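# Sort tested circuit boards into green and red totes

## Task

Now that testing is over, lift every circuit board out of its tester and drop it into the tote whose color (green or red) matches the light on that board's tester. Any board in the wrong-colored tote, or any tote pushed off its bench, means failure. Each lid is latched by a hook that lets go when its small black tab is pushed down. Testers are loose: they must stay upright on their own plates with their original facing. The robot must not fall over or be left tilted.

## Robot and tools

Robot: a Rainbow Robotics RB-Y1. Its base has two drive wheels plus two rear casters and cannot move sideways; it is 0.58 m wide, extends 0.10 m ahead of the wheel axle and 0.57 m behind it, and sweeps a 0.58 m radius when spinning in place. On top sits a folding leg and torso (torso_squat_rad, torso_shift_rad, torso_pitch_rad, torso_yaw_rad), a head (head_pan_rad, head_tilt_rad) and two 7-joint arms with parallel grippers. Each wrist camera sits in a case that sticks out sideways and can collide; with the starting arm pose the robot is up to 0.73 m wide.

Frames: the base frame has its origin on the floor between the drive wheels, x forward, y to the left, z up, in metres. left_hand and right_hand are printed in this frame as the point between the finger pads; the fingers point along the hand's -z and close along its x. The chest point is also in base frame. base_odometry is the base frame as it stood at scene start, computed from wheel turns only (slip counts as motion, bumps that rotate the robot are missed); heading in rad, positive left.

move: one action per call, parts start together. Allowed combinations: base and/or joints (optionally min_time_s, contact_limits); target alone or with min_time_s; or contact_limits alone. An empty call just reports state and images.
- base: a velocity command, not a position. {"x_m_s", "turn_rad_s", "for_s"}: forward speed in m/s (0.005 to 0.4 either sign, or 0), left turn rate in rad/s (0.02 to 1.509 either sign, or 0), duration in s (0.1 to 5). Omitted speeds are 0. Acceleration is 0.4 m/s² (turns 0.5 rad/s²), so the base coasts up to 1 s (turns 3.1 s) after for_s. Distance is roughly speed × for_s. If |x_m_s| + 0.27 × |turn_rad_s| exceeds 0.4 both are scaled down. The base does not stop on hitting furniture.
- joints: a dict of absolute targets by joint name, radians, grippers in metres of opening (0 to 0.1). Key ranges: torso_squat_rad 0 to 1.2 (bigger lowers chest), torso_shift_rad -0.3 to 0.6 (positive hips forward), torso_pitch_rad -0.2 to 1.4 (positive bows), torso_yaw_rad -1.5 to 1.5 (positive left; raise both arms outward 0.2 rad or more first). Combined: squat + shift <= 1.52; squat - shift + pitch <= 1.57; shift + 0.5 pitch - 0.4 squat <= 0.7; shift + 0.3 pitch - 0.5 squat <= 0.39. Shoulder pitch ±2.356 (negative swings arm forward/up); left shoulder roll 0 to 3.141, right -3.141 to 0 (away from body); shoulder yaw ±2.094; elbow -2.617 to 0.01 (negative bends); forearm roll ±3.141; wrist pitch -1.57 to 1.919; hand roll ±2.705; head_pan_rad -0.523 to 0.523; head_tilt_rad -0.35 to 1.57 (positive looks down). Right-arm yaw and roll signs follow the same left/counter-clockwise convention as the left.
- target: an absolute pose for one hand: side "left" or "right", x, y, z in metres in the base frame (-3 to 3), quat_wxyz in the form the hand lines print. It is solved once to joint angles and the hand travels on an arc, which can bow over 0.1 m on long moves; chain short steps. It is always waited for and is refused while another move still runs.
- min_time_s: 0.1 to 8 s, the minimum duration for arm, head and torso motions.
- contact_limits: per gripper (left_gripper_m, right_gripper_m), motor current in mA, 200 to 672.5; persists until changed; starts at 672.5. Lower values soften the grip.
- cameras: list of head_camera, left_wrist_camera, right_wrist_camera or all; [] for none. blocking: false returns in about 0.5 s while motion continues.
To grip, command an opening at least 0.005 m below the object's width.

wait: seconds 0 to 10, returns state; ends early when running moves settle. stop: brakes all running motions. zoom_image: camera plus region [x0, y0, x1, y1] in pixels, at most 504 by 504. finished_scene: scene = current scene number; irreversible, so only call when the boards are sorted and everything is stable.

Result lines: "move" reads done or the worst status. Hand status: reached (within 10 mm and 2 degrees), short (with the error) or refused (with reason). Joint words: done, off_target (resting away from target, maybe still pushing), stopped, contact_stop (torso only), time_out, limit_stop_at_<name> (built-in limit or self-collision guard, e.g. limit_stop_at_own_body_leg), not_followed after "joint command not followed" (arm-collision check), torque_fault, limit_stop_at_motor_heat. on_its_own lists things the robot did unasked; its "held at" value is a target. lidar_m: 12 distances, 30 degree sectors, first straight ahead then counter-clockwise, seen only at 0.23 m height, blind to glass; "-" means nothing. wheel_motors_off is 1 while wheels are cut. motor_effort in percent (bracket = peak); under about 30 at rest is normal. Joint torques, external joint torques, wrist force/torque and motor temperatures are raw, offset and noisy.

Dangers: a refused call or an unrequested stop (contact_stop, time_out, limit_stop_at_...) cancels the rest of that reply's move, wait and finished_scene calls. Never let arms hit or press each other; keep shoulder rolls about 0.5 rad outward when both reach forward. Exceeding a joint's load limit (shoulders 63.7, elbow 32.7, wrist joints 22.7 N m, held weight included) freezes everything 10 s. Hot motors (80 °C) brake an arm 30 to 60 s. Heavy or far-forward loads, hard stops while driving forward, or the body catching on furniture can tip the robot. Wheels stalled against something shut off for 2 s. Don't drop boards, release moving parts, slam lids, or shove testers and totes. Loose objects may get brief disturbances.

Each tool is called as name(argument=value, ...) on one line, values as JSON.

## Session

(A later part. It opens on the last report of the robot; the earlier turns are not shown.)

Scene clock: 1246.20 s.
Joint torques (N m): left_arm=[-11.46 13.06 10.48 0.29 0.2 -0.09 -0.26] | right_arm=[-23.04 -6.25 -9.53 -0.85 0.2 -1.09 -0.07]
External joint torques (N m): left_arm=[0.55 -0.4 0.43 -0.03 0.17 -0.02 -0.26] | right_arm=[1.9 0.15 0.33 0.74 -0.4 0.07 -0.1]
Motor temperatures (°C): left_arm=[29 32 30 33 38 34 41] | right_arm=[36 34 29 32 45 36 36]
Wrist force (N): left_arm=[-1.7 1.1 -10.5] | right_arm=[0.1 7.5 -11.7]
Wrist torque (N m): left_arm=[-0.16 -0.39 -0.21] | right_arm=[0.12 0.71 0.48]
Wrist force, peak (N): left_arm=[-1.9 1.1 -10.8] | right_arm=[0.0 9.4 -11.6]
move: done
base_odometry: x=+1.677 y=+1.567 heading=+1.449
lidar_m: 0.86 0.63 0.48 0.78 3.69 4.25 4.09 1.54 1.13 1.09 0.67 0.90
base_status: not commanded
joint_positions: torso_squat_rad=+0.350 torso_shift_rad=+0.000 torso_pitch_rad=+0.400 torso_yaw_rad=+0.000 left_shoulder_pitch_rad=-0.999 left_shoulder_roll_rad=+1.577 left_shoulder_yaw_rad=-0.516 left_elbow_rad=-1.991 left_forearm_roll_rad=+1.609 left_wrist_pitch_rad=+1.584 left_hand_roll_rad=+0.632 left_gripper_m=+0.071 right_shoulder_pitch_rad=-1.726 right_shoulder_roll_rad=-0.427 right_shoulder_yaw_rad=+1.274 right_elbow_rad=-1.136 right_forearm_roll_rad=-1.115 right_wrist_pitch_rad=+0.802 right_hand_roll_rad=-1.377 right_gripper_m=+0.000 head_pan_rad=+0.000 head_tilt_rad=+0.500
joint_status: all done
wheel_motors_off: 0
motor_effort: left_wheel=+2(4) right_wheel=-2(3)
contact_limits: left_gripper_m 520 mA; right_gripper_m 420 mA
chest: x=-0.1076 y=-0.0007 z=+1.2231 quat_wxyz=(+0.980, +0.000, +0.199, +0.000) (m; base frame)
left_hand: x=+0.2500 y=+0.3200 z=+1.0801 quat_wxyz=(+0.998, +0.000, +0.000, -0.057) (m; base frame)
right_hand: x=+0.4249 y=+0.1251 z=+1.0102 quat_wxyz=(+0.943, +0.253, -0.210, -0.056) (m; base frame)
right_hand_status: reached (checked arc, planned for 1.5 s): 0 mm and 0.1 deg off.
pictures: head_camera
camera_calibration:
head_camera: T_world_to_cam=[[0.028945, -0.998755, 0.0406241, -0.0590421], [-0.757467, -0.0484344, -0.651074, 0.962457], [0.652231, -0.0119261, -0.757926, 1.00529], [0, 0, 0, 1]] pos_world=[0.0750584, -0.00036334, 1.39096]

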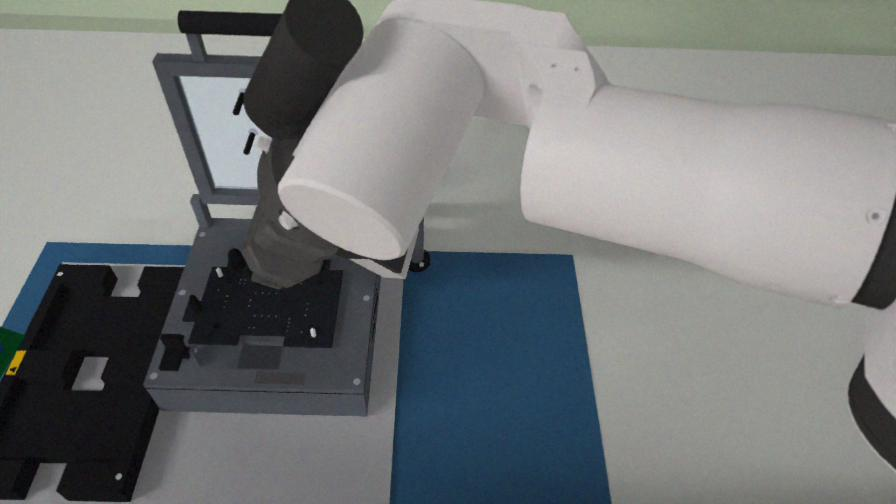

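move(target={"side":"right","x":0.431,"y":0.125,"z":0.96,"quat_wxyz":[0.943,0.253,-0.209,-0.056]}, min_time_s=1.5, cameras=[])

move(target={"side":"right","x":0.431,"y":0.125,"z":0.945,"quat_wxyz":[0.943,0.253,-0.209,-0.056]}, min_time_s=1, cameras=["head_camera","right_wrist_camera"])

zoom_image(camera="head_camera", region=[130, 100, 430, 404])

Scene clock: 1254.30 s.
Joint torques (N m): left_arm=[-11.25 13.09 10.2 0.44 0.23 -0.07 -0.19] | right_arm=[-21.57 -3.31 -7.46 -0.84 0.11 -1.48 0.32]
External joint torques (N m): left_arm=[0.77 -0.37 0.15 0.12 0.21 0 -0.19] | right_arm=[3.35 2.33 1.14 1.06 -0.39 -0.27 0.29]
Motor temperatures (°C): left_arm=[29 32 30 33 38 34 41] | right_arm=[36 34 29 32 45 36 36]
Wrist force (N): left_arm=[-1.7 0.9 -10.4] | right_arm=[-0.2 7.9 -11.6]
Wrist torque (N m): left_arm=[-0.11 -0.39 -0.19] | right_arm=[0.06 0.68 0.48]
Wrist force, peak (N): left_arm=[-1.8 1.2 -10.8] | right_arm=[-0.4 8.2 -11.8]
move: done
base_odometry: x=+1.677 y=+1.567 heading=+1.449
lidar_m: 0.85 0.63 0.49 0.78 3.68 4.23 4.09 1.53 1.12 1.08 0.67 0.90
base_status: not commanded
joint_positions: torso_squat_rad=+0.350 torso_shift_rad=+0.000 torso_pitch_rad=+0.400 torso_yaw_rad=+0.000 left_shoulder_pitch_rad=-0.999 left_shoulder_roll_rad=+1.577 left_shoulder_yaw_rad=-0.516 left_elbow_rad=-1.991 left_forearm_roll_rad=+1.609 left_wrist_pitch_rad=+1.584 left_hand_roll_rad=+0.632 left_gripper_m=+0.071 right_shoulder_pitch_rad=-1.657 right_shoulder_roll_rad=-0.337 right_shoulder_yaw_rad=+1.300 right_elbow_rad=-0.963 right_forearm_roll_rad=-1.117 right_wrist_pitch_rad=+0.693 right_hand_roll_rad=-1.285 right_gripper_m=+0.000 head_pan_rad=+0.000 head_tilt_rad=+0.500
joint_status: all done
wheel_motors_off: 0
motor_effort: left_wheel=+3(4) right_wheel=-3(3)
contact_limits: left_gripper_m 520 mA; right_gripper_m 420 mA
chest: x=-0.1076 y=-0.0007 z=+1.2231 quat_wxyz=(+0.980, +0.000, +0.199, +0.000) (m; base frame)
left_hand: x=+0.2500 y=+0.3200 z=+1.0801 quat_wxyz=(+0.998, +0.000, +0.000, -0.057) (m; base frame)
right_hand: x=+0.4312 y=+0.1249 z=+0.9605 quat_wxyz=(+0.943, +0.253, -0.210, -0.056) (m; base frame)
right_hand_status: reached (checked arc, planned for 1.5 s): 1 mm and 0.1 deg off.
pictures: none
No camera images: "cameras" was empty.

Scene clock: 1255.63 s.
Joint torques (N m): left_arm=[-11.3 12.98 10.46 0.45 0.27 -0.13 -0.23] | right_arm=[-9.03 -10.4 0.66 4.74 0.46 3.97 0.4]
External joint torques (N m): left_arm=[0.72 -0.47 0.41 0.12 0.25 -0.06 -0.23] | right_arm=[15.8 -5.05 8.84 6.71 0 5.19 0.37]
Motor temperatures (°C): left_arm=[29 32 30 33 38 34 41] | right_arm=[36 34 29 32 45 36 36]
Wrist force (N): left_arm=[-1.9 1.0 -10.3] | right_arm=[5.5 30.1 -3.4]
Wrist torque (N m): left_arm=[-0.13 -0.40 -0.21] | right_arm=[0.18 0.70 0.44]
Wrist force, peak (N): left_arm=[-1.8 1.1 -10.7] | right_arm=[2.6 30.9 -5.6]
move: done
base_odometry: x=+1.677 y=+1.567 heading=+1.449
lidar_m: 0.86 0.64 0.48 0.79 3.68 4.24 4.08 1.54 1.12 1.08 0.65 0.91
base_status: not commanded
joint_positions: torso_squat_rad=+0.350 torso_shift_rad=+0.000 torso_pitch_rad=+0.399 torso_yaw_rad=+0.000 left_shoulder_pitch_rad=-0.999 left_shoulder_roll_rad=+1.577 left_shoulder_yaw_rad=-0.516 left_elbow_rad=-1.991 left_forearm_roll_rad=+1.609 left_wrist_pitch_rad=+1.584 left_hand_roll_rad=+0.632 left_gripper_m=+0.071 right_shoulder_pitch_rad=-1.638 right_shoulder_roll_rad=-0.305 right_shoulder_yaw_rad=+1.304 right_elbow_rad=-0.911 right_forearm_roll_rad=-1.121 right_wrist_pitch_rad=+0.659 right_hand_roll_rad=-1.255 right_gripper_m=+0.000 head_pan_rad=+0.000 head_tilt_rad=+0.500
joint_status: all done
wheel_motors_off: 0
motor_effort: left_wheel=+2(3) right_wheel=-1(3)
contact_limits: left_gripper_m 520 mA; right_gripper_m 420 mA
chest: x=-0.1079 y=-0.0006 z=+1.2231 quat_wxyz=(+0.980, +0.000, +0.198, +0.000) (m; base frame)
left_hand: x=+0.2497 y=+0.3202 z=+1.0804 quat_wxyz=(+0.998, +0.000, +0.000, -0.057) (m; base frame)
right_hand: x=+0.4309 y=+0.1278 z=+0.9482 quat_wxyz=(+0.942, +0.256, -0.210, -0.054) (m; base frame)
right_hand_status: reached (checked arc, planned for 1.0 s): 4 mm and 0.4 deg off.
pictures: head_camera, right_wrist_camera
camera_calibration:
head_camera: T_world_to_cam=[[0.0291955, -0.998749, 0.0405946, -0.0589129], [-0.757104, -0.0486115, -0.651483, 0.962832], [0.652641, -0.011714, -0.757576, 1.00512], [0, 0, 0, 1]] pos_world=[0.0747023, -0.00026043, 1.39112]
right_wrist_camera: T_world_to_cam=[[-0.89811, 0.235374, -0.371479, 0.711569], [-0.18334, 0.567406, 0.802768, -0.721486], [0.399731, 0.789081, -0.46644, 0.240917], [0, 0, 0, 1]] pos_world=[0.410488, 0.0517872, 0.955892]

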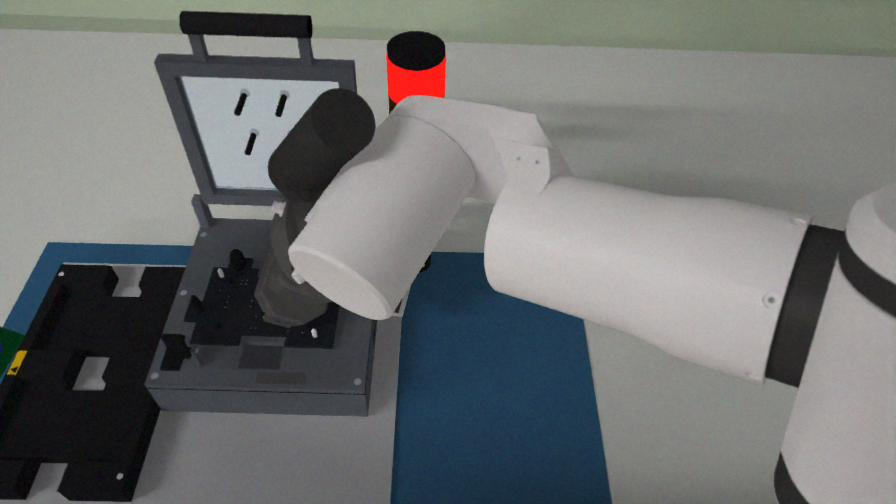

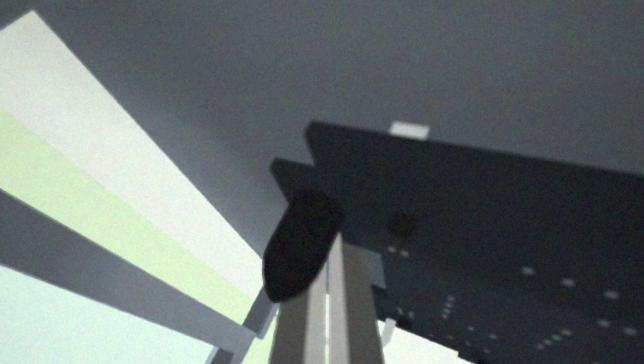

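Scaled by 1.658 from the camera's 896x504 image, which has a finer 1280x720 frame.

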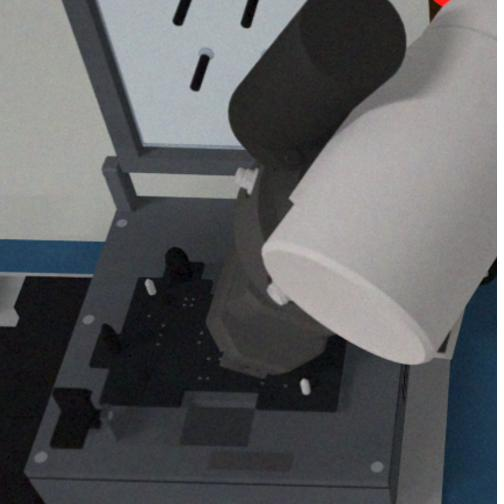

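move(target={"side":"right","x":0.431,"y":0.125,"z":0.97,"quat_wxyz":[0.943,0.253,-0.209,-0.056]}, min_time_s=0.7, cameras=["right_wrist_camera"])

move(target={"side":"right","x":0.434,"y":0.146,"z":0.965,"quat_wxyz":[0.943,0.253,-0.209,-0.056]}, min_time_s=0.7, cameras=["right_wrist_camera"])

Scene clock: 1264.43 s.
Joint torques (N m): left_arm=[-11.23 13.09 10.34 0.35 0.2 -0.11 -0.27] | right_arm=[-23.49 -6.98 -9.54 -1.98 0.08 -0.99 -0.22]
External joint torques (N m): left_arm=[0.79 -0.37 0.29 0.03 0.18 -0.04 -0.27] | right_arm=[1.49 -1.16 -0.73 -0.14 -0.42 0.21 -0.25]
Motor temperatures (°C): left_arm=[29 32 30 33 38 34 41] | right_arm=[36 34 29 32 45 36 36]
Wrist force (N): left_arm=[-1.7 1.0 -10.4] | right_arm=[-0.3 8.0 -11.4]
Wrist torque (N m): left_arm=[-0.14 -0.39 -0.21] | right_arm=[0.07 0.68 0.49]
Wrist force, peak (N): left_arm=[-1.7 1.3 -10.7] | right_arm=[1.6 30.1 -13.2]
move: done
base_odometry: x=+1.677 y=+1.567 heading=+1.449
lidar_m: 0.85 0.63 0.48 0.78 3.68 4.24 4.09 1.54 1.13 1.09 0.66 0.90
base_status: not commanded
joint_positions: torso_squat_rad=+0.350 torso_shift_rad=+0.000 torso_pitch_rad=+0.400 torso_yaw_rad=+0.000 left_shoulder_pitch_rad=-0.999 left_shoulder_roll_rad=+1.577 left_shoulder_yaw_rad=-0.516 left_elbow_rad=-1.991 left_forearm_roll_rad=+1.609 left_wrist_pitch_rad=+1.584 left_hand_roll_rad=+0.632 left_gripper_m=+0.071 right_shoulder_pitch_rad=-1.671 right_shoulder_roll_rad=-0.352 right_shoulder_yaw_rad=+1.294 right_elbow_rad=-0.988 right_forearm_roll_rad=-1.124 right_wrist_pitch_rad=+0.714 right_hand_roll_rad=-1.293 right_gripper_m=+0.000 head_pan_rad=+0.000 head_tilt_rad=+0.500
joint_status: all done
wheel_motors_off: 0
motor_effort: left_wheel=+3(4) right_wheel=-1(4)
contact_limits: left_gripper_m 520 mA; right_gripper_m 420 mA
chest: x=-0.1076 y=-0.0007 z=+1.2231 quat_wxyz=(+0.980, +0.000, +0.199, +0.000) (m; base frame)
left_hand: x=+0.2499 y=+0.3200 z=+1.0802 quat_wxyz=(+0.998, +0.000, +0.000, -0.057) (m; base frame)
right_hand: x=+0.4311 y=+0.1250 z=+0.9697 quat_wxyz=(+0.943, +0.253, -0.209, -0.056) (m; base frame)
right_hand_status: reached (checked arc, planned for 0.7 s): 0 mm and 0.0 deg off.
pictures: right_wrist_camera
camera_calibration:
right_wrist_camera: T_world_to_cam=[[-0.899262, 0.236053, -0.368249, 0.717705], [-0.177764, 0.571999, 0.80076, -0.738141], [0.39966, 0.785555, -0.472415, 0.259273], [0, 0, 0, 1]] pos_world=[0.410569, 0.0491261, 0.977852]

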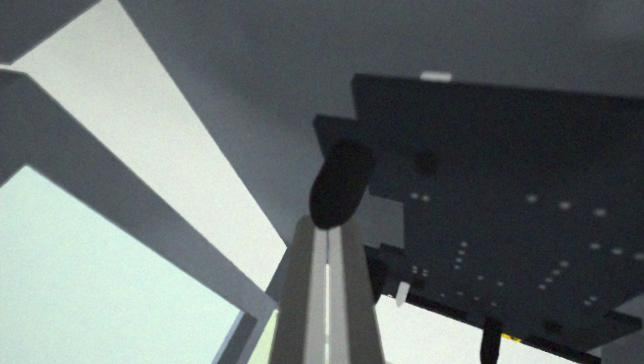

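Scene clock: 1265.47 s.
Joint torques (N m): left_arm=[-11.24 12.95 10.44 0.4 0.25 -0.14 -0.22] | right_arm=[-23.99 -3.81 -8.52 -0.83 0.03 -1.43 0.26]
External joint torques (N m): left_arm=[0.77 -0.51 0.39 0.08 0.22 -0.07 -0.22] | right_arm=[1.09 1.69 -0.79 1.04 -0.43 -0.2 0.24]
Motor temperatures (°C): left_arm=[29 32 30 33 38 34 41] | right_arm=[36 34 29 32 45 36 36]
Wrist force (N): left_arm=[-1.8 1.1 -10.4] | right_arm=[-0.1 7.7 -11.6]
Wrist torque (N m): left_arm=[-0.14 -0.41 -0.19] | right_arm=[0.12 0.70 0.49]
Wrist force, peak (N): left_arm=[-1.7 0.8 -10.8] | right_arm=[-0.2 8.0 -12.0]
move: done
base_odometry: x=+1.677 y=+1.567 heading=+1.449
lidar_m: 0.86 0.63 0.48 0.78 3.69 4.24 4.09 1.54 1.13 1.08 0.66 0.89
base_status: not commanded
joint_positions: torso_squat_rad=+0.350 torso_shift_rad=+0.000 torso_pitch_rad=+0.400 torso_yaw_rad=+0.000 left_shoulder_pitch_rad=-0.999 left_shoulder_roll_rad=+1.577 left_shoulder_yaw_rad=-0.516 left_elbow_rad=-1.991 left_forearm_roll_rad=+1.609 left_wrist_pitch_rad=+1.584 left_hand_roll_rad=+0.632 left_gripper_m=+0.071 right_shoulder_pitch_rad=-1.689 right_shoulder_roll_rad=-0.250 right_shoulder_yaw_rad=+1.285 right_elbow_rad=-0.841 right_forearm_roll_rad=-1.152 right_wrist_pitch_rad=+0.694 right_hand_roll_rad=-1.236 right_gripper_m=+0.000 head_pan_rad=+0.000 head_tilt_rad=+0.500
joint_status: all done
wheel_motors_off: 0
motor_effort: left_wheel=+3(4) right_wheel=-2(3)
contact_limits: left_gripper_m 520 mA; right_gripper_m 420 mA
chest: x=-0.1076 y=-0.0007 z=+1.2231 quat_wxyz=(+0.980, +0.000, +0.199, +0.000) (m; base frame)
left_hand: x=+0.2499 y=+0.3200 z=+1.0802 quat_wxyz=(+0.998, +0.000, +0.000, -0.057) (m; base frame)
right_hand: x=+0.4337 y=+0.1456 z=+0.9651 quat_wxyz=(+0.943, +0.253, -0.210, -0.057) (m; base frame)
right_hand_status: reached (checked arc, planned for 0.7 s): 1 mm and 0.2 deg off.
pictures: right_wrist_camera
camera_calibration:
right_wrist_camera: T_world_to_cam=[[-0.897457, 0.238387, -0.371137, 0.715185], [-0.179286, 0.571616, 0.800694, -0.745024], [0.403023, 0.785128, -0.470262, 0.236481], [0, 0, 0, 1]] pos_world=[0.412968, 0.0697097, 0.973176]

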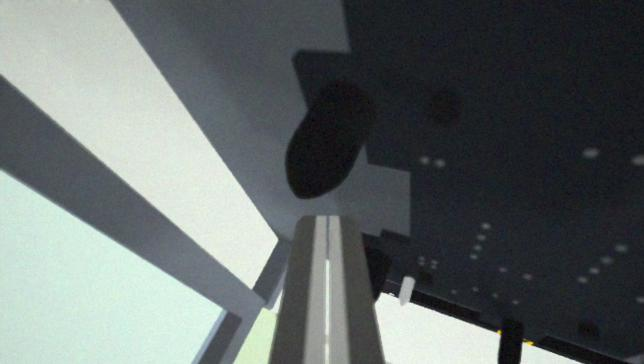

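move(target={"side":"right","x":0.42,"y":0.155,"z":0.955,"quat_wxyz":[0.943,0.253,-0.209,-0.056]}, min_time_s=0.7, cameras=["right_wrist_camera"])

move(target={"side":"right","x":0.42,"y":0.155,"z":0.944,"quat_wxyz":[0.943,0.253,-0.209,-0.056]}, min_time_s=0.7, cameras=["right_wrist_camera"])

Scene clock: 1275.97 s.
Joint torques (N m): left_arm=[-11.43 12.88 10.26 0.44 0.28 -0.13 -0.19] | right_arm=[-12.09 12.22 -2.72 -8.86 -3.58 -0.1 -0.32]
External joint torques (N m): left_arm=[0.59 -0.59 0.2 0.11 0.26 -0.06 -0.19] | right_arm=[12.66 17.37 5.17 -6.98 -4.08 1.1 -0.35]
Motor temperatures (°C): left_arm=[29 32 30 33 38 34 41] | right_arm=[36 34 29 32 45 36 36]
Wrist force (N): left_arm=[-1.7 1.0 -10.5] | right_arm=[25.4 6.4 1.4]
Wrist torque (N m): left_arm=[-0.12 -0.38 -0.19] | right_arm=[0.01 0.05 0.54]
Wrist force, peak (N): left_arm=[-1.5 1.1 -10.8] | right_arm=[25.9 6.4 1.3]
move: done
base_odometry: x=+1.677 y=+1.567 heading=+1.449
lidar_m: 0.86 0.63 0.48 0.78 3.68 4.24 4.09 1.53 1.13 1.08 0.67 0.90
base_status: not commanded
joint_positions: torso_squat_rad=+0.350 torso_shift_rad=+0.000 torso_pitch_rad=+0.399 torso_yaw_rad=+0.000 left_shoulder_pitch_rad=-0.999 left_shoulder_roll_rad=+1.577 left_shoulder_yaw_rad=-0.516 left_elbow_rad=-1.991 left_forearm_roll_rad=+1.609 left_wrist_pitch_rad=+1.584 left_hand_roll_rad=+0.632 left_gripper_m=+0.071 right_shoulder_pitch_rad=-1.679 right_shoulder_roll_rad=-0.239 right_shoulder_yaw_rad=+1.306 right_elbow_rad=-0.869 right_forearm_roll_rad=-1.106 right_wrist_pitch_rad=+0.689 right_hand_roll_rad=-1.301 right_gripper_m=+0.000 head_pan_rad=+0.000 head_tilt_rad=+0.500
joint_status: all done
wheel_motors_off: 0
motor_effort: left_wheel=-1(5) right_wheel=-2(3)
contact_limits: left_gripper_m 520 mA; right_gripper_m 420 mA
chest: x=-0.1077 y=-0.0009 z=+1.2231 quat_wxyz=(+0.980, +0.001, +0.198, +0.000) (m; base frame)
left_hand: x=+0.2500 y=+0.3197 z=+1.0804 quat_wxyz=(+0.998, +0.001, +0.000, -0.057) (m; base frame)
right_hand: x=+0.4231 y=+0.1525 z=+0.9578 quat_wxyz=(+0.943, +0.253, -0.210, -0.057) (m; base frame)
right_hand_status: reached (checked arc, planned for 0.7 s): 5 mm and 0.2 deg off.
pictures: right_wrist_camera
camera_calibration:
right_wrist_camera: T_world_to_cam=[[-0.897629, 0.23849, -0.370655, 0.700874], [-0.178738, 0.571739, 0.800729, -0.745282], [0.402884, 0.785007, -0.470583, 0.232209], [0, 0, 0, 1]] pos_world=[0.402361, 0.0766704, 0.965825]

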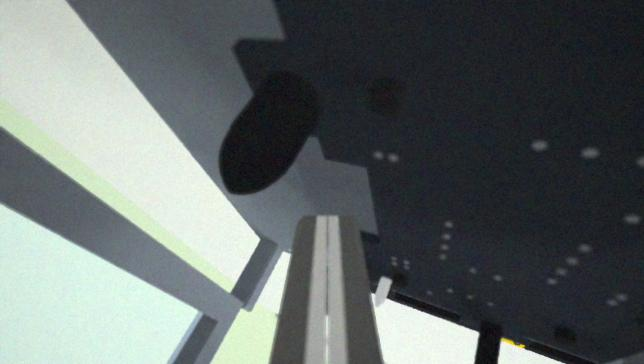

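Scene clock: 1277.00 s.
Joint torques (N m): left_arm=[-11.24 13.12 10.34 0.33 0.14 -0.16 -0.27] | right_arm=[2 18.18 4.45 -6.04 -3.57 1.32 0.37]
External joint torques (N m): left_arm=[0.78 -0.34 0.29 -0.01 0.13 -0.09 -0.26] | right_arm=[26.7 23.12 11.97 -4.15 -4.06 2.53 0.35]
Motor temperatures (°C): left_arm=[29 32 30 33 38 34 41] | right_arm=[36 34 29 32 45 36 36]
Wrist force (N): left_arm=[-1.3 1.2 -10.5] | right_arm=[30.0 10.4 50.2]
Wrist torque (N m): left_arm=[-0.15 -0.35 -0.21] | right_arm=[0.11 0.34 0.50]
Wrist force, peak (N): left_arm=[-1.9 1.2 -10.6] | right_arm=[29.6 10.2 52.6]
move: done
base_odometry: x=+1.677 y=+1.567 heading=+1.449
lidar_m: 0.86 0.63 0.47 0.78 3.68 4.25 4.08 1.54 1.13 1.09 0.66 0.91
base_status: not commanded
joint_positions: torso_squat_rad=+0.350 torso_shift_rad=-0.001 torso_pitch_rad=+0.398 torso_yaw_rad=+0.000 left_shoulder_pitch_rad=-0.999 left_shoulder_roll_rad=+1.577 left_shoulder_yaw_rad=-0.516 left_elbow_rad=-1.991 left_forearm_roll_rad=+1.609 left_wrist_pitch_rad=+1.584 left_hand_roll_rad=+0.632 left_gripper_m=+0.071 right_shoulder_pitch_rad=-1.667 right_shoulder_roll_rad=-0.214 right_shoulder_yaw_rad=+1.311 right_elbow_rad=-0.824 right_forearm_roll_rad=-1.101 right_wrist_pitch_rad=+0.661 right_hand_roll_rad=-1.286 right_gripper_m=+0.000 head_pan_rad=+0.000 head_tilt_rad=+0.500
joint_status: all done
wheel_motors_off: 0
motor_effort: left_wheel=-1(4) right_wheel=+1(4)
contact_limits: left_gripper_m 520 mA; right_gripper_m 420 mA
chest: x=-0.1087 y=-0.0013 z=+1.2233 quat_wxyz=(+0.980, +0.001, +0.198, +0.000) (m; base frame)
left_hand: x=+0.2494 y=+0.3193 z=+1.0814 quat_wxyz=(+0.998, +0.001, -0.001, -0.057) (m; base frame)
right_hand: x=+0.4242 y=+0.1528 z=+0.9498 quat_wxyz=(+0.941, +0.254, -0.215, -0.057) (m; base frame)
right_hand_status: reached (checked arc, planned for 0.7 s): 7 mm and 0.7 deg off.
pictures: right_wrist_camera
camera_calibration:
right_wrist_camera: T_world_to_cam=[[-0.893536, 0.242332, -0.37798, 0.703478], [-0.183619, 0.571, 0.800152, -0.736108], [0.409729, 0.784369, -0.465712, 0.220356], [0, 0, 0, 1]] pos_world=[0.403134, 0.0770017, 0.957521]

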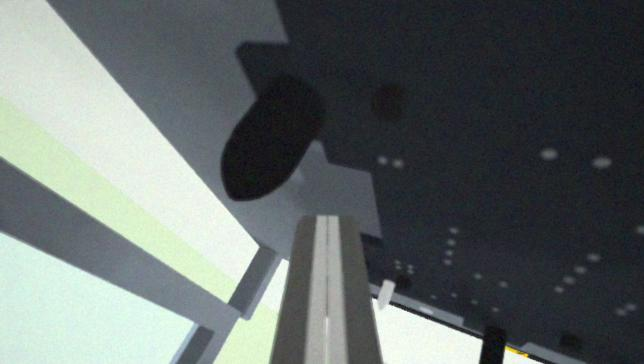

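move(target={"side":"right","x":0.43,"y":0.147,"z":0.965,"quat_wxyz":[0.943,0.253,-0.209,-0.056]}, min_time_s=0.7, cameras=["right_wrist_camera"])

move(target={"side":"right","x":0.425,"y":0.139,"z":0.955,"quat_wxyz":[0.943,0.253,-0.209,-0.056]}, min_time_s=0.7, cameras=["right_wrist_camera"])

move(target={"side":"right","x":0.425,"y":0.139,"z":0.942,"quat_wxyz":[0.943,0.253,-0.209,-0.056]}, min_time_s=0.7, cameras=["right_wrist_camera","head_camera"])

Scene clock: 1288.43 s.
Joint torques (N m): left_arm=[-11.28 13.31 10.44 0.31 0.25 -0.19 -0.23] | right_arm=[-23.1 -6.03 -8.61 -2.07 -0.13 -0.89 0.26]
External joint torques (N m): left_arm=[0.73 -0.15 0.39 -0.02 0.23 -0.12 -0.23] | right_arm=[1.91 -0.6 -0.86 -0.21 -0.59 0.33 0.24]
Motor temperatures (°C): left_arm=[29 32 30 33 38 34 41] | right_arm=[36 34 29 32 45 36 36]
Wrist force (N): left_arm=[-1.8 0.9 -10.5] | right_arm=[-0.3 7.4 -11.3]
Wrist torque (N m): left_arm=[-0.12 -0.39 -0.20] | right_arm=[0.14 0.69 0.50]
Wrist force, peak (N): left_arm=[-1.7 1.0 -10.8] | right_arm=[30.3 10.4 50.3]
move: done
base_odometry: x=+1.677 y=+1.567 heading=+1.449
lidar_m: 0.86 0.63 0.48 0.77 3.67 4.25 4.09 1.54 1.13 1.08 0.67 0.90
base_status: not commanded
joint_positions: torso_squat_rad=+0.350 torso_shift_rad=+0.000 torso_pitch_rad=+0.400 torso_yaw_rad=+0.000 left_shoulder_pitch_rad=-0.999 left_shoulder_roll_rad=+1.577 left_shoulder_yaw_rad=-0.516 left_elbow_rad=-1.991 left_forearm_roll_rad=+1.609 left_wrist_pitch_rad=+1.584 left_hand_roll_rad=+0.632 left_gripper_m=+0.071 right_shoulder_pitch_rad=-1.689 right_shoulder_roll_rad=-0.245 right_shoulder_yaw_rad=+1.289 right_elbow_rad=-0.844 right_forearm_roll_rad=-1.151 right_wrist_pitch_rad=+0.696 right_hand_roll_rad=-1.243 right_gripper_m=+0.000 head_pan_rad=+0.000 head_tilt_rad=+0.500
joint_status: all done
wheel_motors_off: 0
motor_effort: left_wheel=-1(3) right_wheel=+1(3)
contact_limits: left_gripper_m 520 mA; right_gripper_m 420 mA
chest: x=-0.1077 y=-0.0008 z=+1.2231 quat_wxyz=(+0.980, +0.001, +0.199, +0.000) (m; base frame)
left_hand: x=+0.2500 y=+0.3199 z=+1.0802 quat_wxyz=(+0.998, +0.000, +0.000, -0.057) (m; base frame)
right_hand: x=+0.4304 y=+0.1478 z=+0.9636 quat_wxyz=(+0.943, +0.253, -0.208, -0.056) (m; base frame)
right_hand_status: reached (checked arc, planned for 0.7 s): 2 mm and 0.1 deg off.
pictures: right_wrist_camera
camera_calibration:
right_wrist_camera: T_world_to_cam=[[-0.899786, 0.23558, -0.367269, 0.708856], [-0.176961, 0.572364, 0.800678, -0.746724], [0.398835, 0.785431, -0.473317, 0.240067], [0, 0, 0, 1]] pos_world=[0.409931, 0.0718497, 0.971854]

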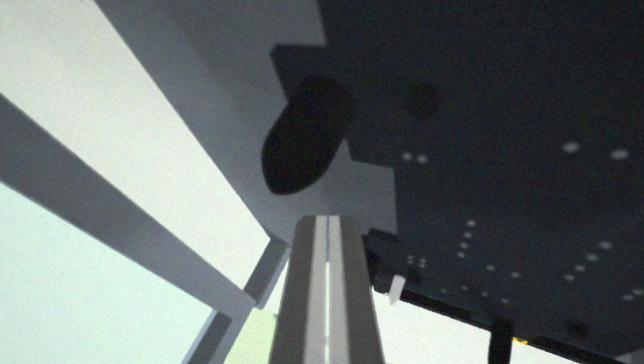

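Scene clock: 1289.47 s.
Joint torques (N m): left_arm=[-11.28 12.95 10.42 0.4 0.19 -0.22 -0.24] | right_arm=[-21.73 -6.5 -6.72 -2.1 0.52 -1.53 -0.24]
External joint torques (N m): left_arm=[0.74 -0.51 0.37 0.08 0.17 -0.15 -0.24] | right_arm=[3.07 -1.19 1.45 -0.19 0.03 -0.33 -0.26]
Motor temperatures (°C): left_arm=[29 32 30 33 38 34 41] | right_arm=[36 34 29 32 45 36 36]
Wrist force (N): left_arm=[-1.6 1.0 -10.5] | right_arm=[-0.4 7.7 -11.6]
Wrist torque (N m): left_arm=[-0.13 -0.38 -0.21] | right_arm=[0.10 0.65 0.48]
Wrist force, peak (N): left_arm=[-1.5 1.1 -10.7] | right_arm=[-0.2 8.1 -11.7]
move: done
base_odometry: x=+1.677 y=+1.567 heading=+1.449
lidar_m: 0.86 0.63 0.48 0.78 3.68 4.24 4.09 1.53 1.12 1.09 0.66 0.90
base_status: not commanded
joint_positions: torso_squat_rad=+0.350 torso_shift_rad=+0.000 torso_pitch_rad=+0.400 torso_yaw_rad=+0.000 left_shoulder_pitch_rad=-0.999 left_shoulder_roll_rad=+1.577 left_shoulder_yaw_rad=-0.516 left_elbow_rad=-1.991 left_forearm_roll_rad=+1.609 left_wrist_pitch_rad=+1.584 left_hand_roll_rad=+0.632 left_gripper_m=+0.071 right_shoulder_pitch_rad=-1.664 right_shoulder_roll_rad=-0.280 right_shoulder_yaw_rad=+1.305 right_elbow_rad=-0.907 right_forearm_roll_rad=-1.121 right_wrist_pitch_rad=+0.688 right_hand_roll_rad=-1.282 right_gripper_m=+0.000 head_pan_rad=+0.000 head_tilt_rad=+0.500
joint_status: all done
wheel_motors_off: 0
motor_effort: left_wheel=-1(3) right_wheel=+0(2)
contact_limits: left_gripper_m 520 mA; right_gripper_m 420 mA
chest: x=-0.1077 y=-0.0008 z=+1.2231 quat_wxyz=(+0.980, +0.001, +0.199, +0.000) (m; base frame)
left_hand: x=+0.2500 y=+0.3199 z=+1.0802 quat_wxyz=(+0.998, +0.000, +0.000, -0.057) (m; base frame)
right_hand: x=+0.4250 y=+0.1398 z=+0.9549 quat_wxyz=(+0.944, +0.253, -0.206, -0.055) (m; base frame)
right_hand_status: reached (checked arc, planned for 0.7 s): 1 mm and 0.4 deg off.
pictures: right_wrist_camera
camera_calibration:
right_wrist_camera: T_world_to_cam=[[-0.901608, 0.233144, -0.364345, 0.701009], [-0.175657, 0.572386, 0.800949, -0.73697], [0.395283, 0.786141, -0.475114, 0.247512], [0, 0, 0, 1]] pos_world=[0.404744, 0.0638153, 0.963281]

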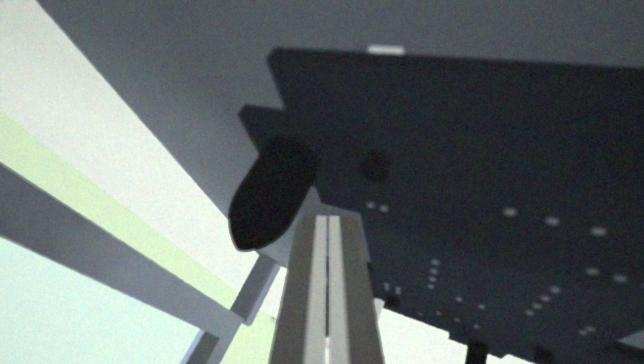

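Scene clock: 1290.50 s.
Joint torques (N m): left_arm=[-11.3 13.07 10.45 0.46 0.24 -0.1 -0.23] | right_arm=[-12.01 4.23 -1.98 -3.8 -1.77 1.17 0.28]
External joint torques (N m): left_arm=[0.72 -0.39 0.4 0.14 0.22 -0.03 -0.23] | right_arm=[12.71 9.32 5.88 -1.87 -2.25 2.37 0.25]
Motor temperatures (°C): left_arm=[29 32 30 33 38 34 41] | right_arm=[36 34 29 32 45 36 36]
Wrist force (N): left_arm=[-1.6 1.1 -10.4] | right_arm=[17.9 14.4 -5.1]
Wrist torque (N m): left_arm=[-0.13 -0.38 -0.20] | right_arm=[0.04 0.63 0.63]
Wrist force, peak (N): left_arm=[-1.6 1.2 -10.6] | right_arm=[18.8 14.2 -5.6]
move: done
base_odometry: x=+1.677 y=+1.567 heading=+1.449
lidar_m: 0.86 0.63 0.48 0.79 3.68 4.24 4.09 1.52 1.12 1.09 0.66 0.90
base_status: not commanded
joint_positions: torso_squat_rad=+0.350 torso_shift_rad=+0.000 torso_pitch_rad=+0.400 torso_yaw_rad=+0.000 left_shoulder_pitch_rad=-0.999 left_shoulder_roll_rad=+1.577 left_shoulder_yaw_rad=-0.516 left_elbow_rad=-1.991 left_forearm_roll_rad=+1.609 left_wrist_pitch_rad=+1.584 left_hand_roll_rad=+0.632 left_gripper_m=+0.071 right_shoulder_pitch_rad=-1.646 right_shoulder_roll_rad=-0.262 right_shoulder_yaw_rad=+1.313 right_elbow_rad=-0.871 right_forearm_roll_rad=-1.107 right_wrist_pitch_rad=+0.656 right_hand_roll_rad=-1.276 right_gripper_m=+0.000 head_pan_rad=+0.000 head_tilt_rad=+0.500
joint_status: all done
wheel_motors_off: 0
motor_effort: left_wheel=-2(3) right_wheel=+0(2)
contact_limits: left_gripper_m 520 mA; right_gripper_m 420 mA
chest: x=-0.1077 y=-0.0008 z=+1.2231 quat_wxyz=(+0.980, +0.001, +0.198, +0.000) (m; base frame)
left_hand: x=+0.2499 y=+0.3199 z=+1.0803 quat_wxyz=(+0.998, +0.000, +0.000, -0.057) (m; base frame)
right_hand: x=+0.4270 y=+0.1384 z=+0.9443 quat_wxyz=(+0.942, +0.254, -0.211, -0.057) (m; base frame)
right_hand_status: reached (checked arc, planned for 0.7 s): 3 mm and 0.3 deg off.
pictures: head_camera, right_wrist_camera
camera_calibration:
head_camera: T_world_to_cam=[[0.0288606, -0.998762, 0.0405113, -0.0590001], [-0.757278, -0.0483005, -0.651304, 0.962686], [0.652455, -0.0118813, -0.757734, 1.00518], [0, 0, 0, 1]] pos_world=[0.0748914, -0.000486023, 1.39105]
right_wrist_camera: T_world_to_cam=[[-0.896747, 0.23886, -0.372545, 0.704104], [-0.180487, 0.571233, 0.800698, -0.724886], [0.404065, 0.785264, -0.46914, 0.233438], [0, 0, 0, 1]] pos_world=[0.406246, 0.0625857, 0.95224]

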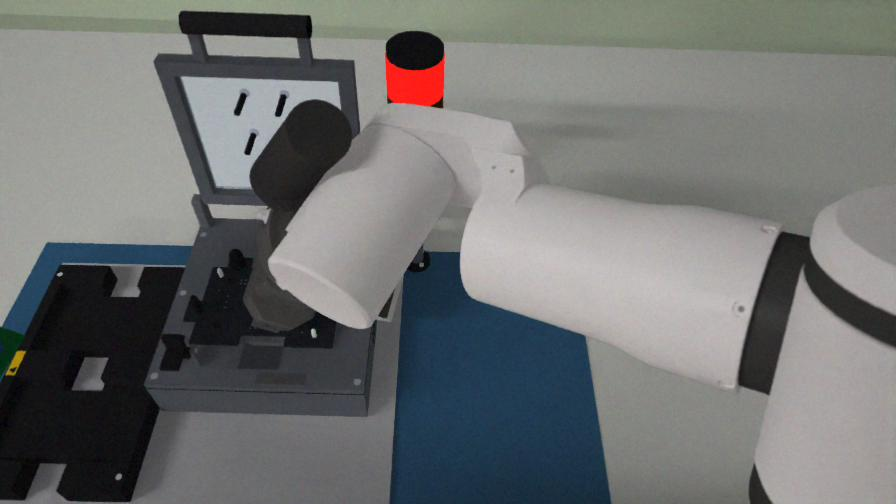

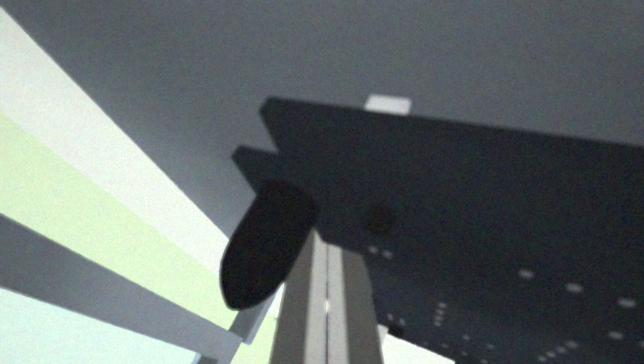

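move(target={"side":"right","x":0.412,"y":0.139,"z":0.943,"quat_wxyz":[0.943,0.253,-0.209,-0.056]}, min_time_s=1, cameras=["right_wrist_camera","head_camera"])

Scene clock: 1295.87 s.
Joint torques (N m): left_arm=[-11.3 13.03 10.46 0.35 0.21 -0.07 -0.28] | right_arm=[-13.35 -1.27 -3.16 -4.07 -1.57 1.38 -0.39]
External joint torques (N m): left_arm=[0.71 -0.44 0.41 0.03 0.19 0 -0.28] | right_arm=[10.97 3.7 5.45 -2.08 -2.13 2.53 -0.42]
Motor temperatures (°C): left_arm=[29 32 30 33 38 34 41] | right_arm=[36 34 29 32 45 36 36]
Wrist force (N): left_arm=[-1.6 0.9 -10.4] | right_arm=[15.0 15.7 -10.4]
Wrist torque (N m): left_arm=[-0.11 -0.37 -0.21] | right_arm=[0.08 0.63 0.59]
Wrist force, peak (N): left_arm=[-1.4 1.1 -10.8] | right_arm=[21.0 18.5 -15.3]
move: done
base_odometry: x=+1.677 y=+1.567 heading=+1.449
lidar_m: 0.86 0.64 0.48 0.78 3.69 4.23 4.09 1.53 1.12 1.08 0.66 0.90
base_status: not commanded
joint_positions: torso_squat_rad=+0.350 torso_shift_rad=+0.000 torso_pitch_rad=+0.400 torso_yaw_rad=+0.000 left_shoulder_pitch_rad=-0.999 left_shoulder_roll_rad=+1.577 left_shoulder_yaw_rad=-0.516 left_elbow_rad=-1.991 left_forearm_roll_rad=+1.609 left_wrist_pitch_rad=+1.584 left_hand_roll_rad=+0.632 left_gripper_m=+0.071 right_shoulder_pitch_rad=-1.637 right_shoulder_roll_rad=-0.301 right_shoulder_yaw_rad=+1.333 right_elbow_rad=-0.984 right_forearm_roll_rad=-1.034 right_wrist_pitch_rad=+0.678 right_hand_roll_rad=-1.386 right_gripper_m=+0.000 head_pan_rad=+0.000 head_tilt_rad=+0.500
joint_status: all done
wheel_motors_off: 0
motor_effort: left_wheel=-1(3) right_wheel=-2(2)
contact_limits: left_gripper_m 520 mA; right_gripper_m 420 mA
chest: x=-0.1076 y=-0.0008 z=+1.2231 quat_wxyz=(+0.980, +0.001, +0.199, +0.000) (m; base frame)
left_hand: x=+0.2500 y=+0.3199 z=+1.0802 quat_wxyz=(+0.998, +0.000, +0.000, -0.057) (m; base frame)
right_hand: x=+0.4134 y=+0.1392 z=+0.9447 quat_wxyz=(+0.943, +0.254, -0.210, -0.056) (m; base frame)
right_hand_status: reached (checked arc, planned for 1.0 s): 2 mm and 0.1 deg off.
pictures: head_camera, right_wrist_camera
camera_calibration:
head_camera: T_world_to_cam=[[0.0288808, -0.998762, 0.0404923, -0.0589677], [-0.757362, -0.0483018, -0.651206, 0.962623], [0.652356, -0.01186, -0.75782, 1.0052], [0, 0, 0, 1]] pos_world=[0.0750118, -0.000476598, 1.39101]
right_wrist_camera: T_world_to_cam=[[-0.898179, 0.236946, -0.370312, 0.690653], [-0.179846, 0.570587, 0.801303, -0.72889], [0.401161, 0.786312, -0.469875, 0.240255], [0, 0, 0, 1]] pos_world=[0.392861, 0.0633319, 0.952709]

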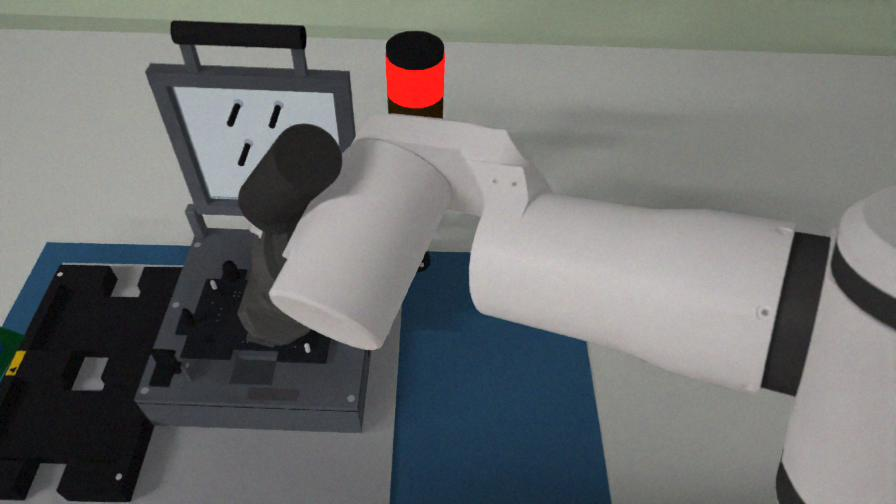

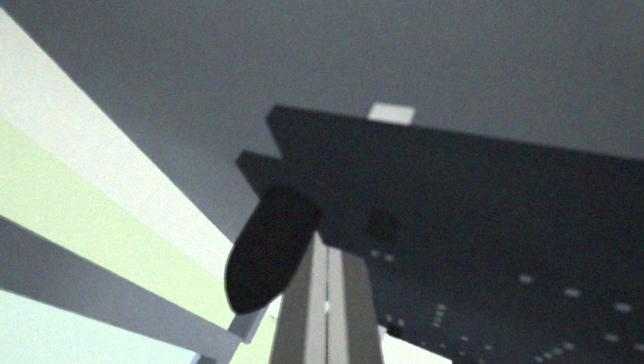

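move(target={"side":"right","x":0.398,"y":0.137,"z":0.943,"quat_wxyz":[0.943,0.253,-0.209,-0.056]}, min_time_s=1, cameras=["right_wrist_camera","head_camera"])

move(target={"side":"right","x":0.391,"y":0.136,"z":0.943,"quat_wxyz":[0.943,0.253,-0.209,-0.056]}, min_time_s=1, cameras=["head_camera"])

Scene clock: 1307.30 s.
Joint torques (N m): left_arm=[-11.29 12.88 10.49 0.37 0.19 -0.1 -0.24] | right_arm=[-12.42 -0.64 -3.15 -4.79 -1.92 1.36 -0.35]
External joint torques (N m): left_arm=[0.73 -0.59 0.44 0.05 0.16 -0.03 -0.24] | right_arm=[11.43 4.21 6.12 -2.68 -2.56 2.44 -0.38]
Motor temperatures (°C): left_arm=[29 32 30 33 38 34 41] | right_arm=[36 34 29 32 45 36 36]
Wrist force (N): left_arm=[-1.3 1.1 -10.6] | right_arm=[16.8 16.2 -10.6]
Wrist torque (N m): left_arm=[-0.14 -0.33 -0.19] | right_arm=[0.16 0.62 0.57]
Wrist force, peak (N): left_arm=[-1.6 1.2 -10.8] | right_arm=[15.9 20.4 -17.6]
move: done
base_odometry: x=+1.677 y=+1.567 heading=+1.449
lidar_m: 0.86 0.63 0.48 0.78 3.68 4.24 4.09 1.54 1.13 1.08 0.66 0.90
base_status: not commanded
joint_positions: torso_squat_rad=+0.350 torso_shift_rad=+0.000 torso_pitch_rad=+0.400 torso_yaw_rad=+0.000 left_shoulder_pitch_rad=-0.999 left_shoulder_roll_rad=+1.577 left_shoulder_yaw_rad=-0.516 left_elbow_rad=-1.991 left_forearm_roll_rad=+1.609 left_wrist_pitch_rad=+1.584 left_hand_roll_rad=+0.632 left_gripper_m=+0.071 right_shoulder_pitch_rad=-1.625 right_shoulder_roll_rad=-0.343 right_shoulder_yaw_rad=+1.349 right_elbow_rad=-1.099 right_forearm_roll_rad=-0.957 right_wrist_pitch_rad=+0.704 right_hand_roll_rad=-1.494 right_gripper_m=+0.000 head_pan_rad=+0.000 head_tilt_rad=+0.500
joint_status: all done
wheel_motors_off: 0
motor_effort: left_wheel=+0(4) right_wheel=-2(4)
contact_limits: left_gripper_m 520 mA; right_gripper_m 420 mA
chest: x=-0.1076 y=-0.0008 z=+1.2231 quat_wxyz=(+0.980, +0.001, +0.199, +0.000) (m; base frame)
left_hand: x=+0.2500 y=+0.3199 z=+1.0802 quat_wxyz=(+0.998, +0.000, +0.000, -0.057) (m; base frame)
right_hand: x=+0.3996 y=+0.1372 z=+0.9449 quat_wxyz=(+0.942, +0.254, -0.210, -0.056) (m; base frame)
right_hand_status: reached (checked arc, planned for 1.0 s): 2 mm and 0.2 deg off.
pictures: head_camera, right_wrist_camera
camera_calibration:
head_camera: T_world_to_cam=[[0.028895, -0.99876, 0.0405298, -0.0589875], [-0.75739, -0.0483365, -0.651171, 0.962603], [0.652323, -0.0118813, -0.757848, 1.0052], [0, 0, 0, 1]] pos_world=[0.0750539, -0.000442332, 1.391]
right_wrist_camera: T_world_to_cam=[[-0.897863, 0.237264, -0.370875, 0.679124], [-0.180148, 0.570646, 0.801193, -0.73014], [0.401732, 0.786174, -0.469619, 0.247045], [0, 0, 0, 1]] pos_world=[0.378981, 0.0612991, 0.95287]

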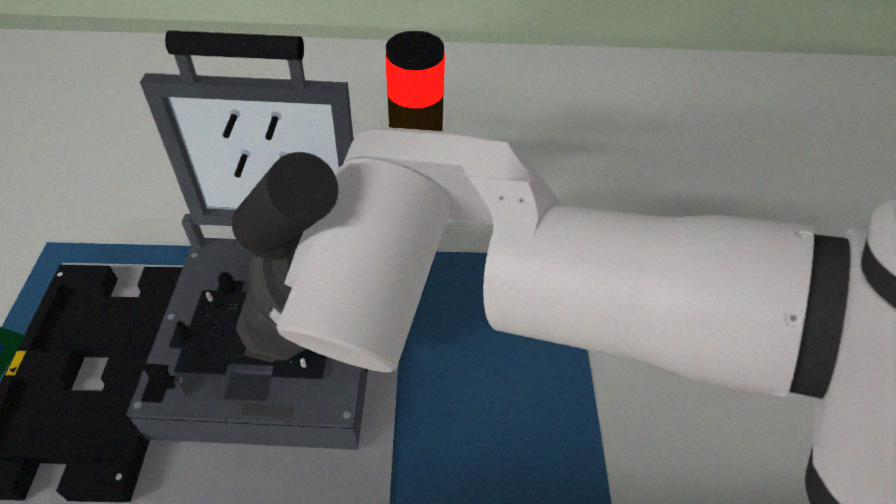

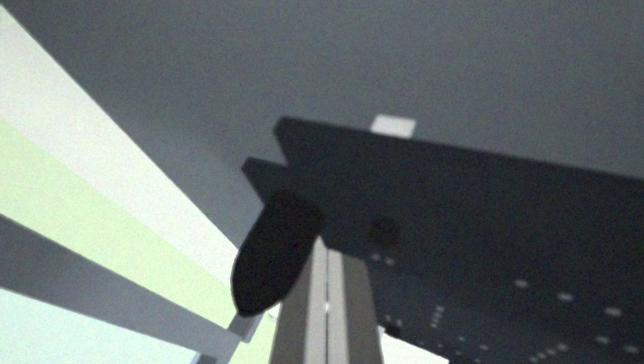

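Scene clock: 1308.63 s.
Joint torques (N m): left_arm=[-11.38 13.27 10.53 0.42 0.19 -0.11 -0.24] | right_arm=[-11.97 2.32 -3.09 -6.84 -2.5 0.75 -0.44]
External joint torques (N m): left_arm=[0.63 -0.2 0.48 0.1 0.17 -0.04 -0.24] | right_arm=[11.66 7.1 6.42 -4.66 -3.17 1.81 -0.47]
Motor temperatures (°C): left_arm=[29 32 30 33 38 34 41] | right_arm=[36 34 29 32 45 36 36]
Wrist force (N): left_arm=[-1.6 1.1 -10.5] | right_arm=[19.9 14.8 -14.3]
Wrist torque (N m): left_arm=[-0.14 -0.37 -0.21] | right_arm=[0.15 0.54 0.64]
Wrist force, peak (N): left_arm=[-1.7 1.1 -10.7] | right_arm=[18.6 18.3 -16.5]
move: done
base_odometry: x=+1.677 y=+1.567 heading=+1.449
lidar_m: 0.86 0.63 0.48 0.79 3.69 4.24 4.09 1.54 1.13 1.08 0.66 0.90
base_status: not commanded
joint_positions: torso_squat_rad=+0.350 torso_shift_rad=+0.000 torso_pitch_rad=+0.400 torso_yaw_rad=+0.000 left_shoulder_pitch_rad=-0.999 left_shoulder_roll_rad=+1.577 left_shoulder_yaw_rad=-0.516 left_elbow_rad=-1.991 left_forearm_roll_rad=+1.609 left_wrist_pitch_rad=+1.584 left_hand_roll_rad=+0.632 left_gripper_m=+0.071 right_shoulder_pitch_rad=-1.619 right_shoulder_roll_rad=-0.360 right_shoulder_yaw_rad=+1.354 right_elbow_rad=-1.146 right_forearm_roll_rad=-0.925 right_wrist_pitch_rad=+0.718 right_hand_roll_rad=-1.535 right_gripper_m=+0.000 head_pan_rad=+0.000 head_tilt_rad=+0.500
joint_status: all done
wheel_motors_off: 0
motor_effort: left_wheel=-1(3) right_wheel=-3(4)
contact_limits: left_gripper_m 520 mA; right_gripper_m 420 mA
chest: x=-0.1076 y=-0.0008 z=+1.2231 quat_wxyz=(+0.980, +0.000, +0.199, +0.000) (m; base frame)
left_hand: x=+0.2500 y=+0.3199 z=+1.0802 quat_wxyz=(+0.998, +0.000, +0.000, -0.057) (m; base frame)
right_hand: x=+0.3934 y=+0.1359 z=+0.9448 quat_wxyz=(+0.943, +0.253, -0.210, -0.056) (m; base frame)
right_hand_status: reached (checked arc, planned for 1.0 s): 3 mm and 0.2 deg off.
pictures: head_camera
camera_calibration:
head_camera: T_world_to_cam=[[0.0288577, -0.998761, 0.0405452, -0.05901], [-0.757394, -0.0483182, -0.651168, 0.9626], [0.65232, -0.0119175, -0.75785, 1.0052], [0, 0, 0, 1]] pos_world=[0.0750567, -0.000446254, 1.391]

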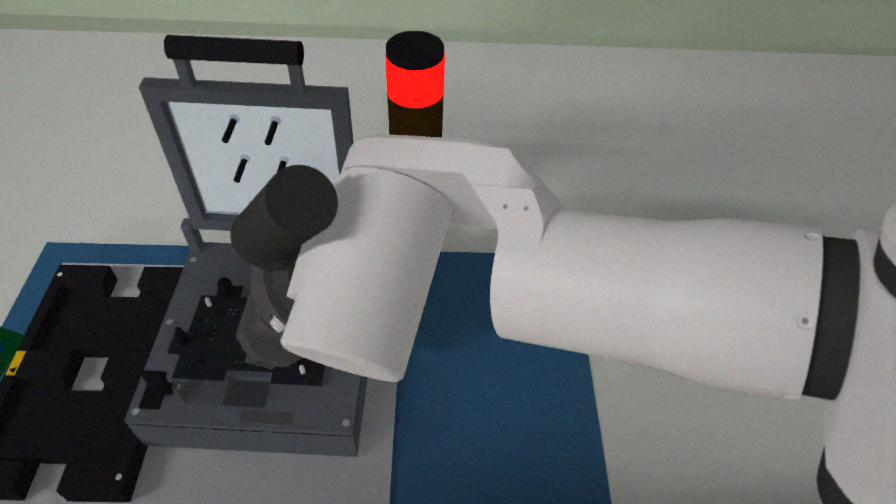

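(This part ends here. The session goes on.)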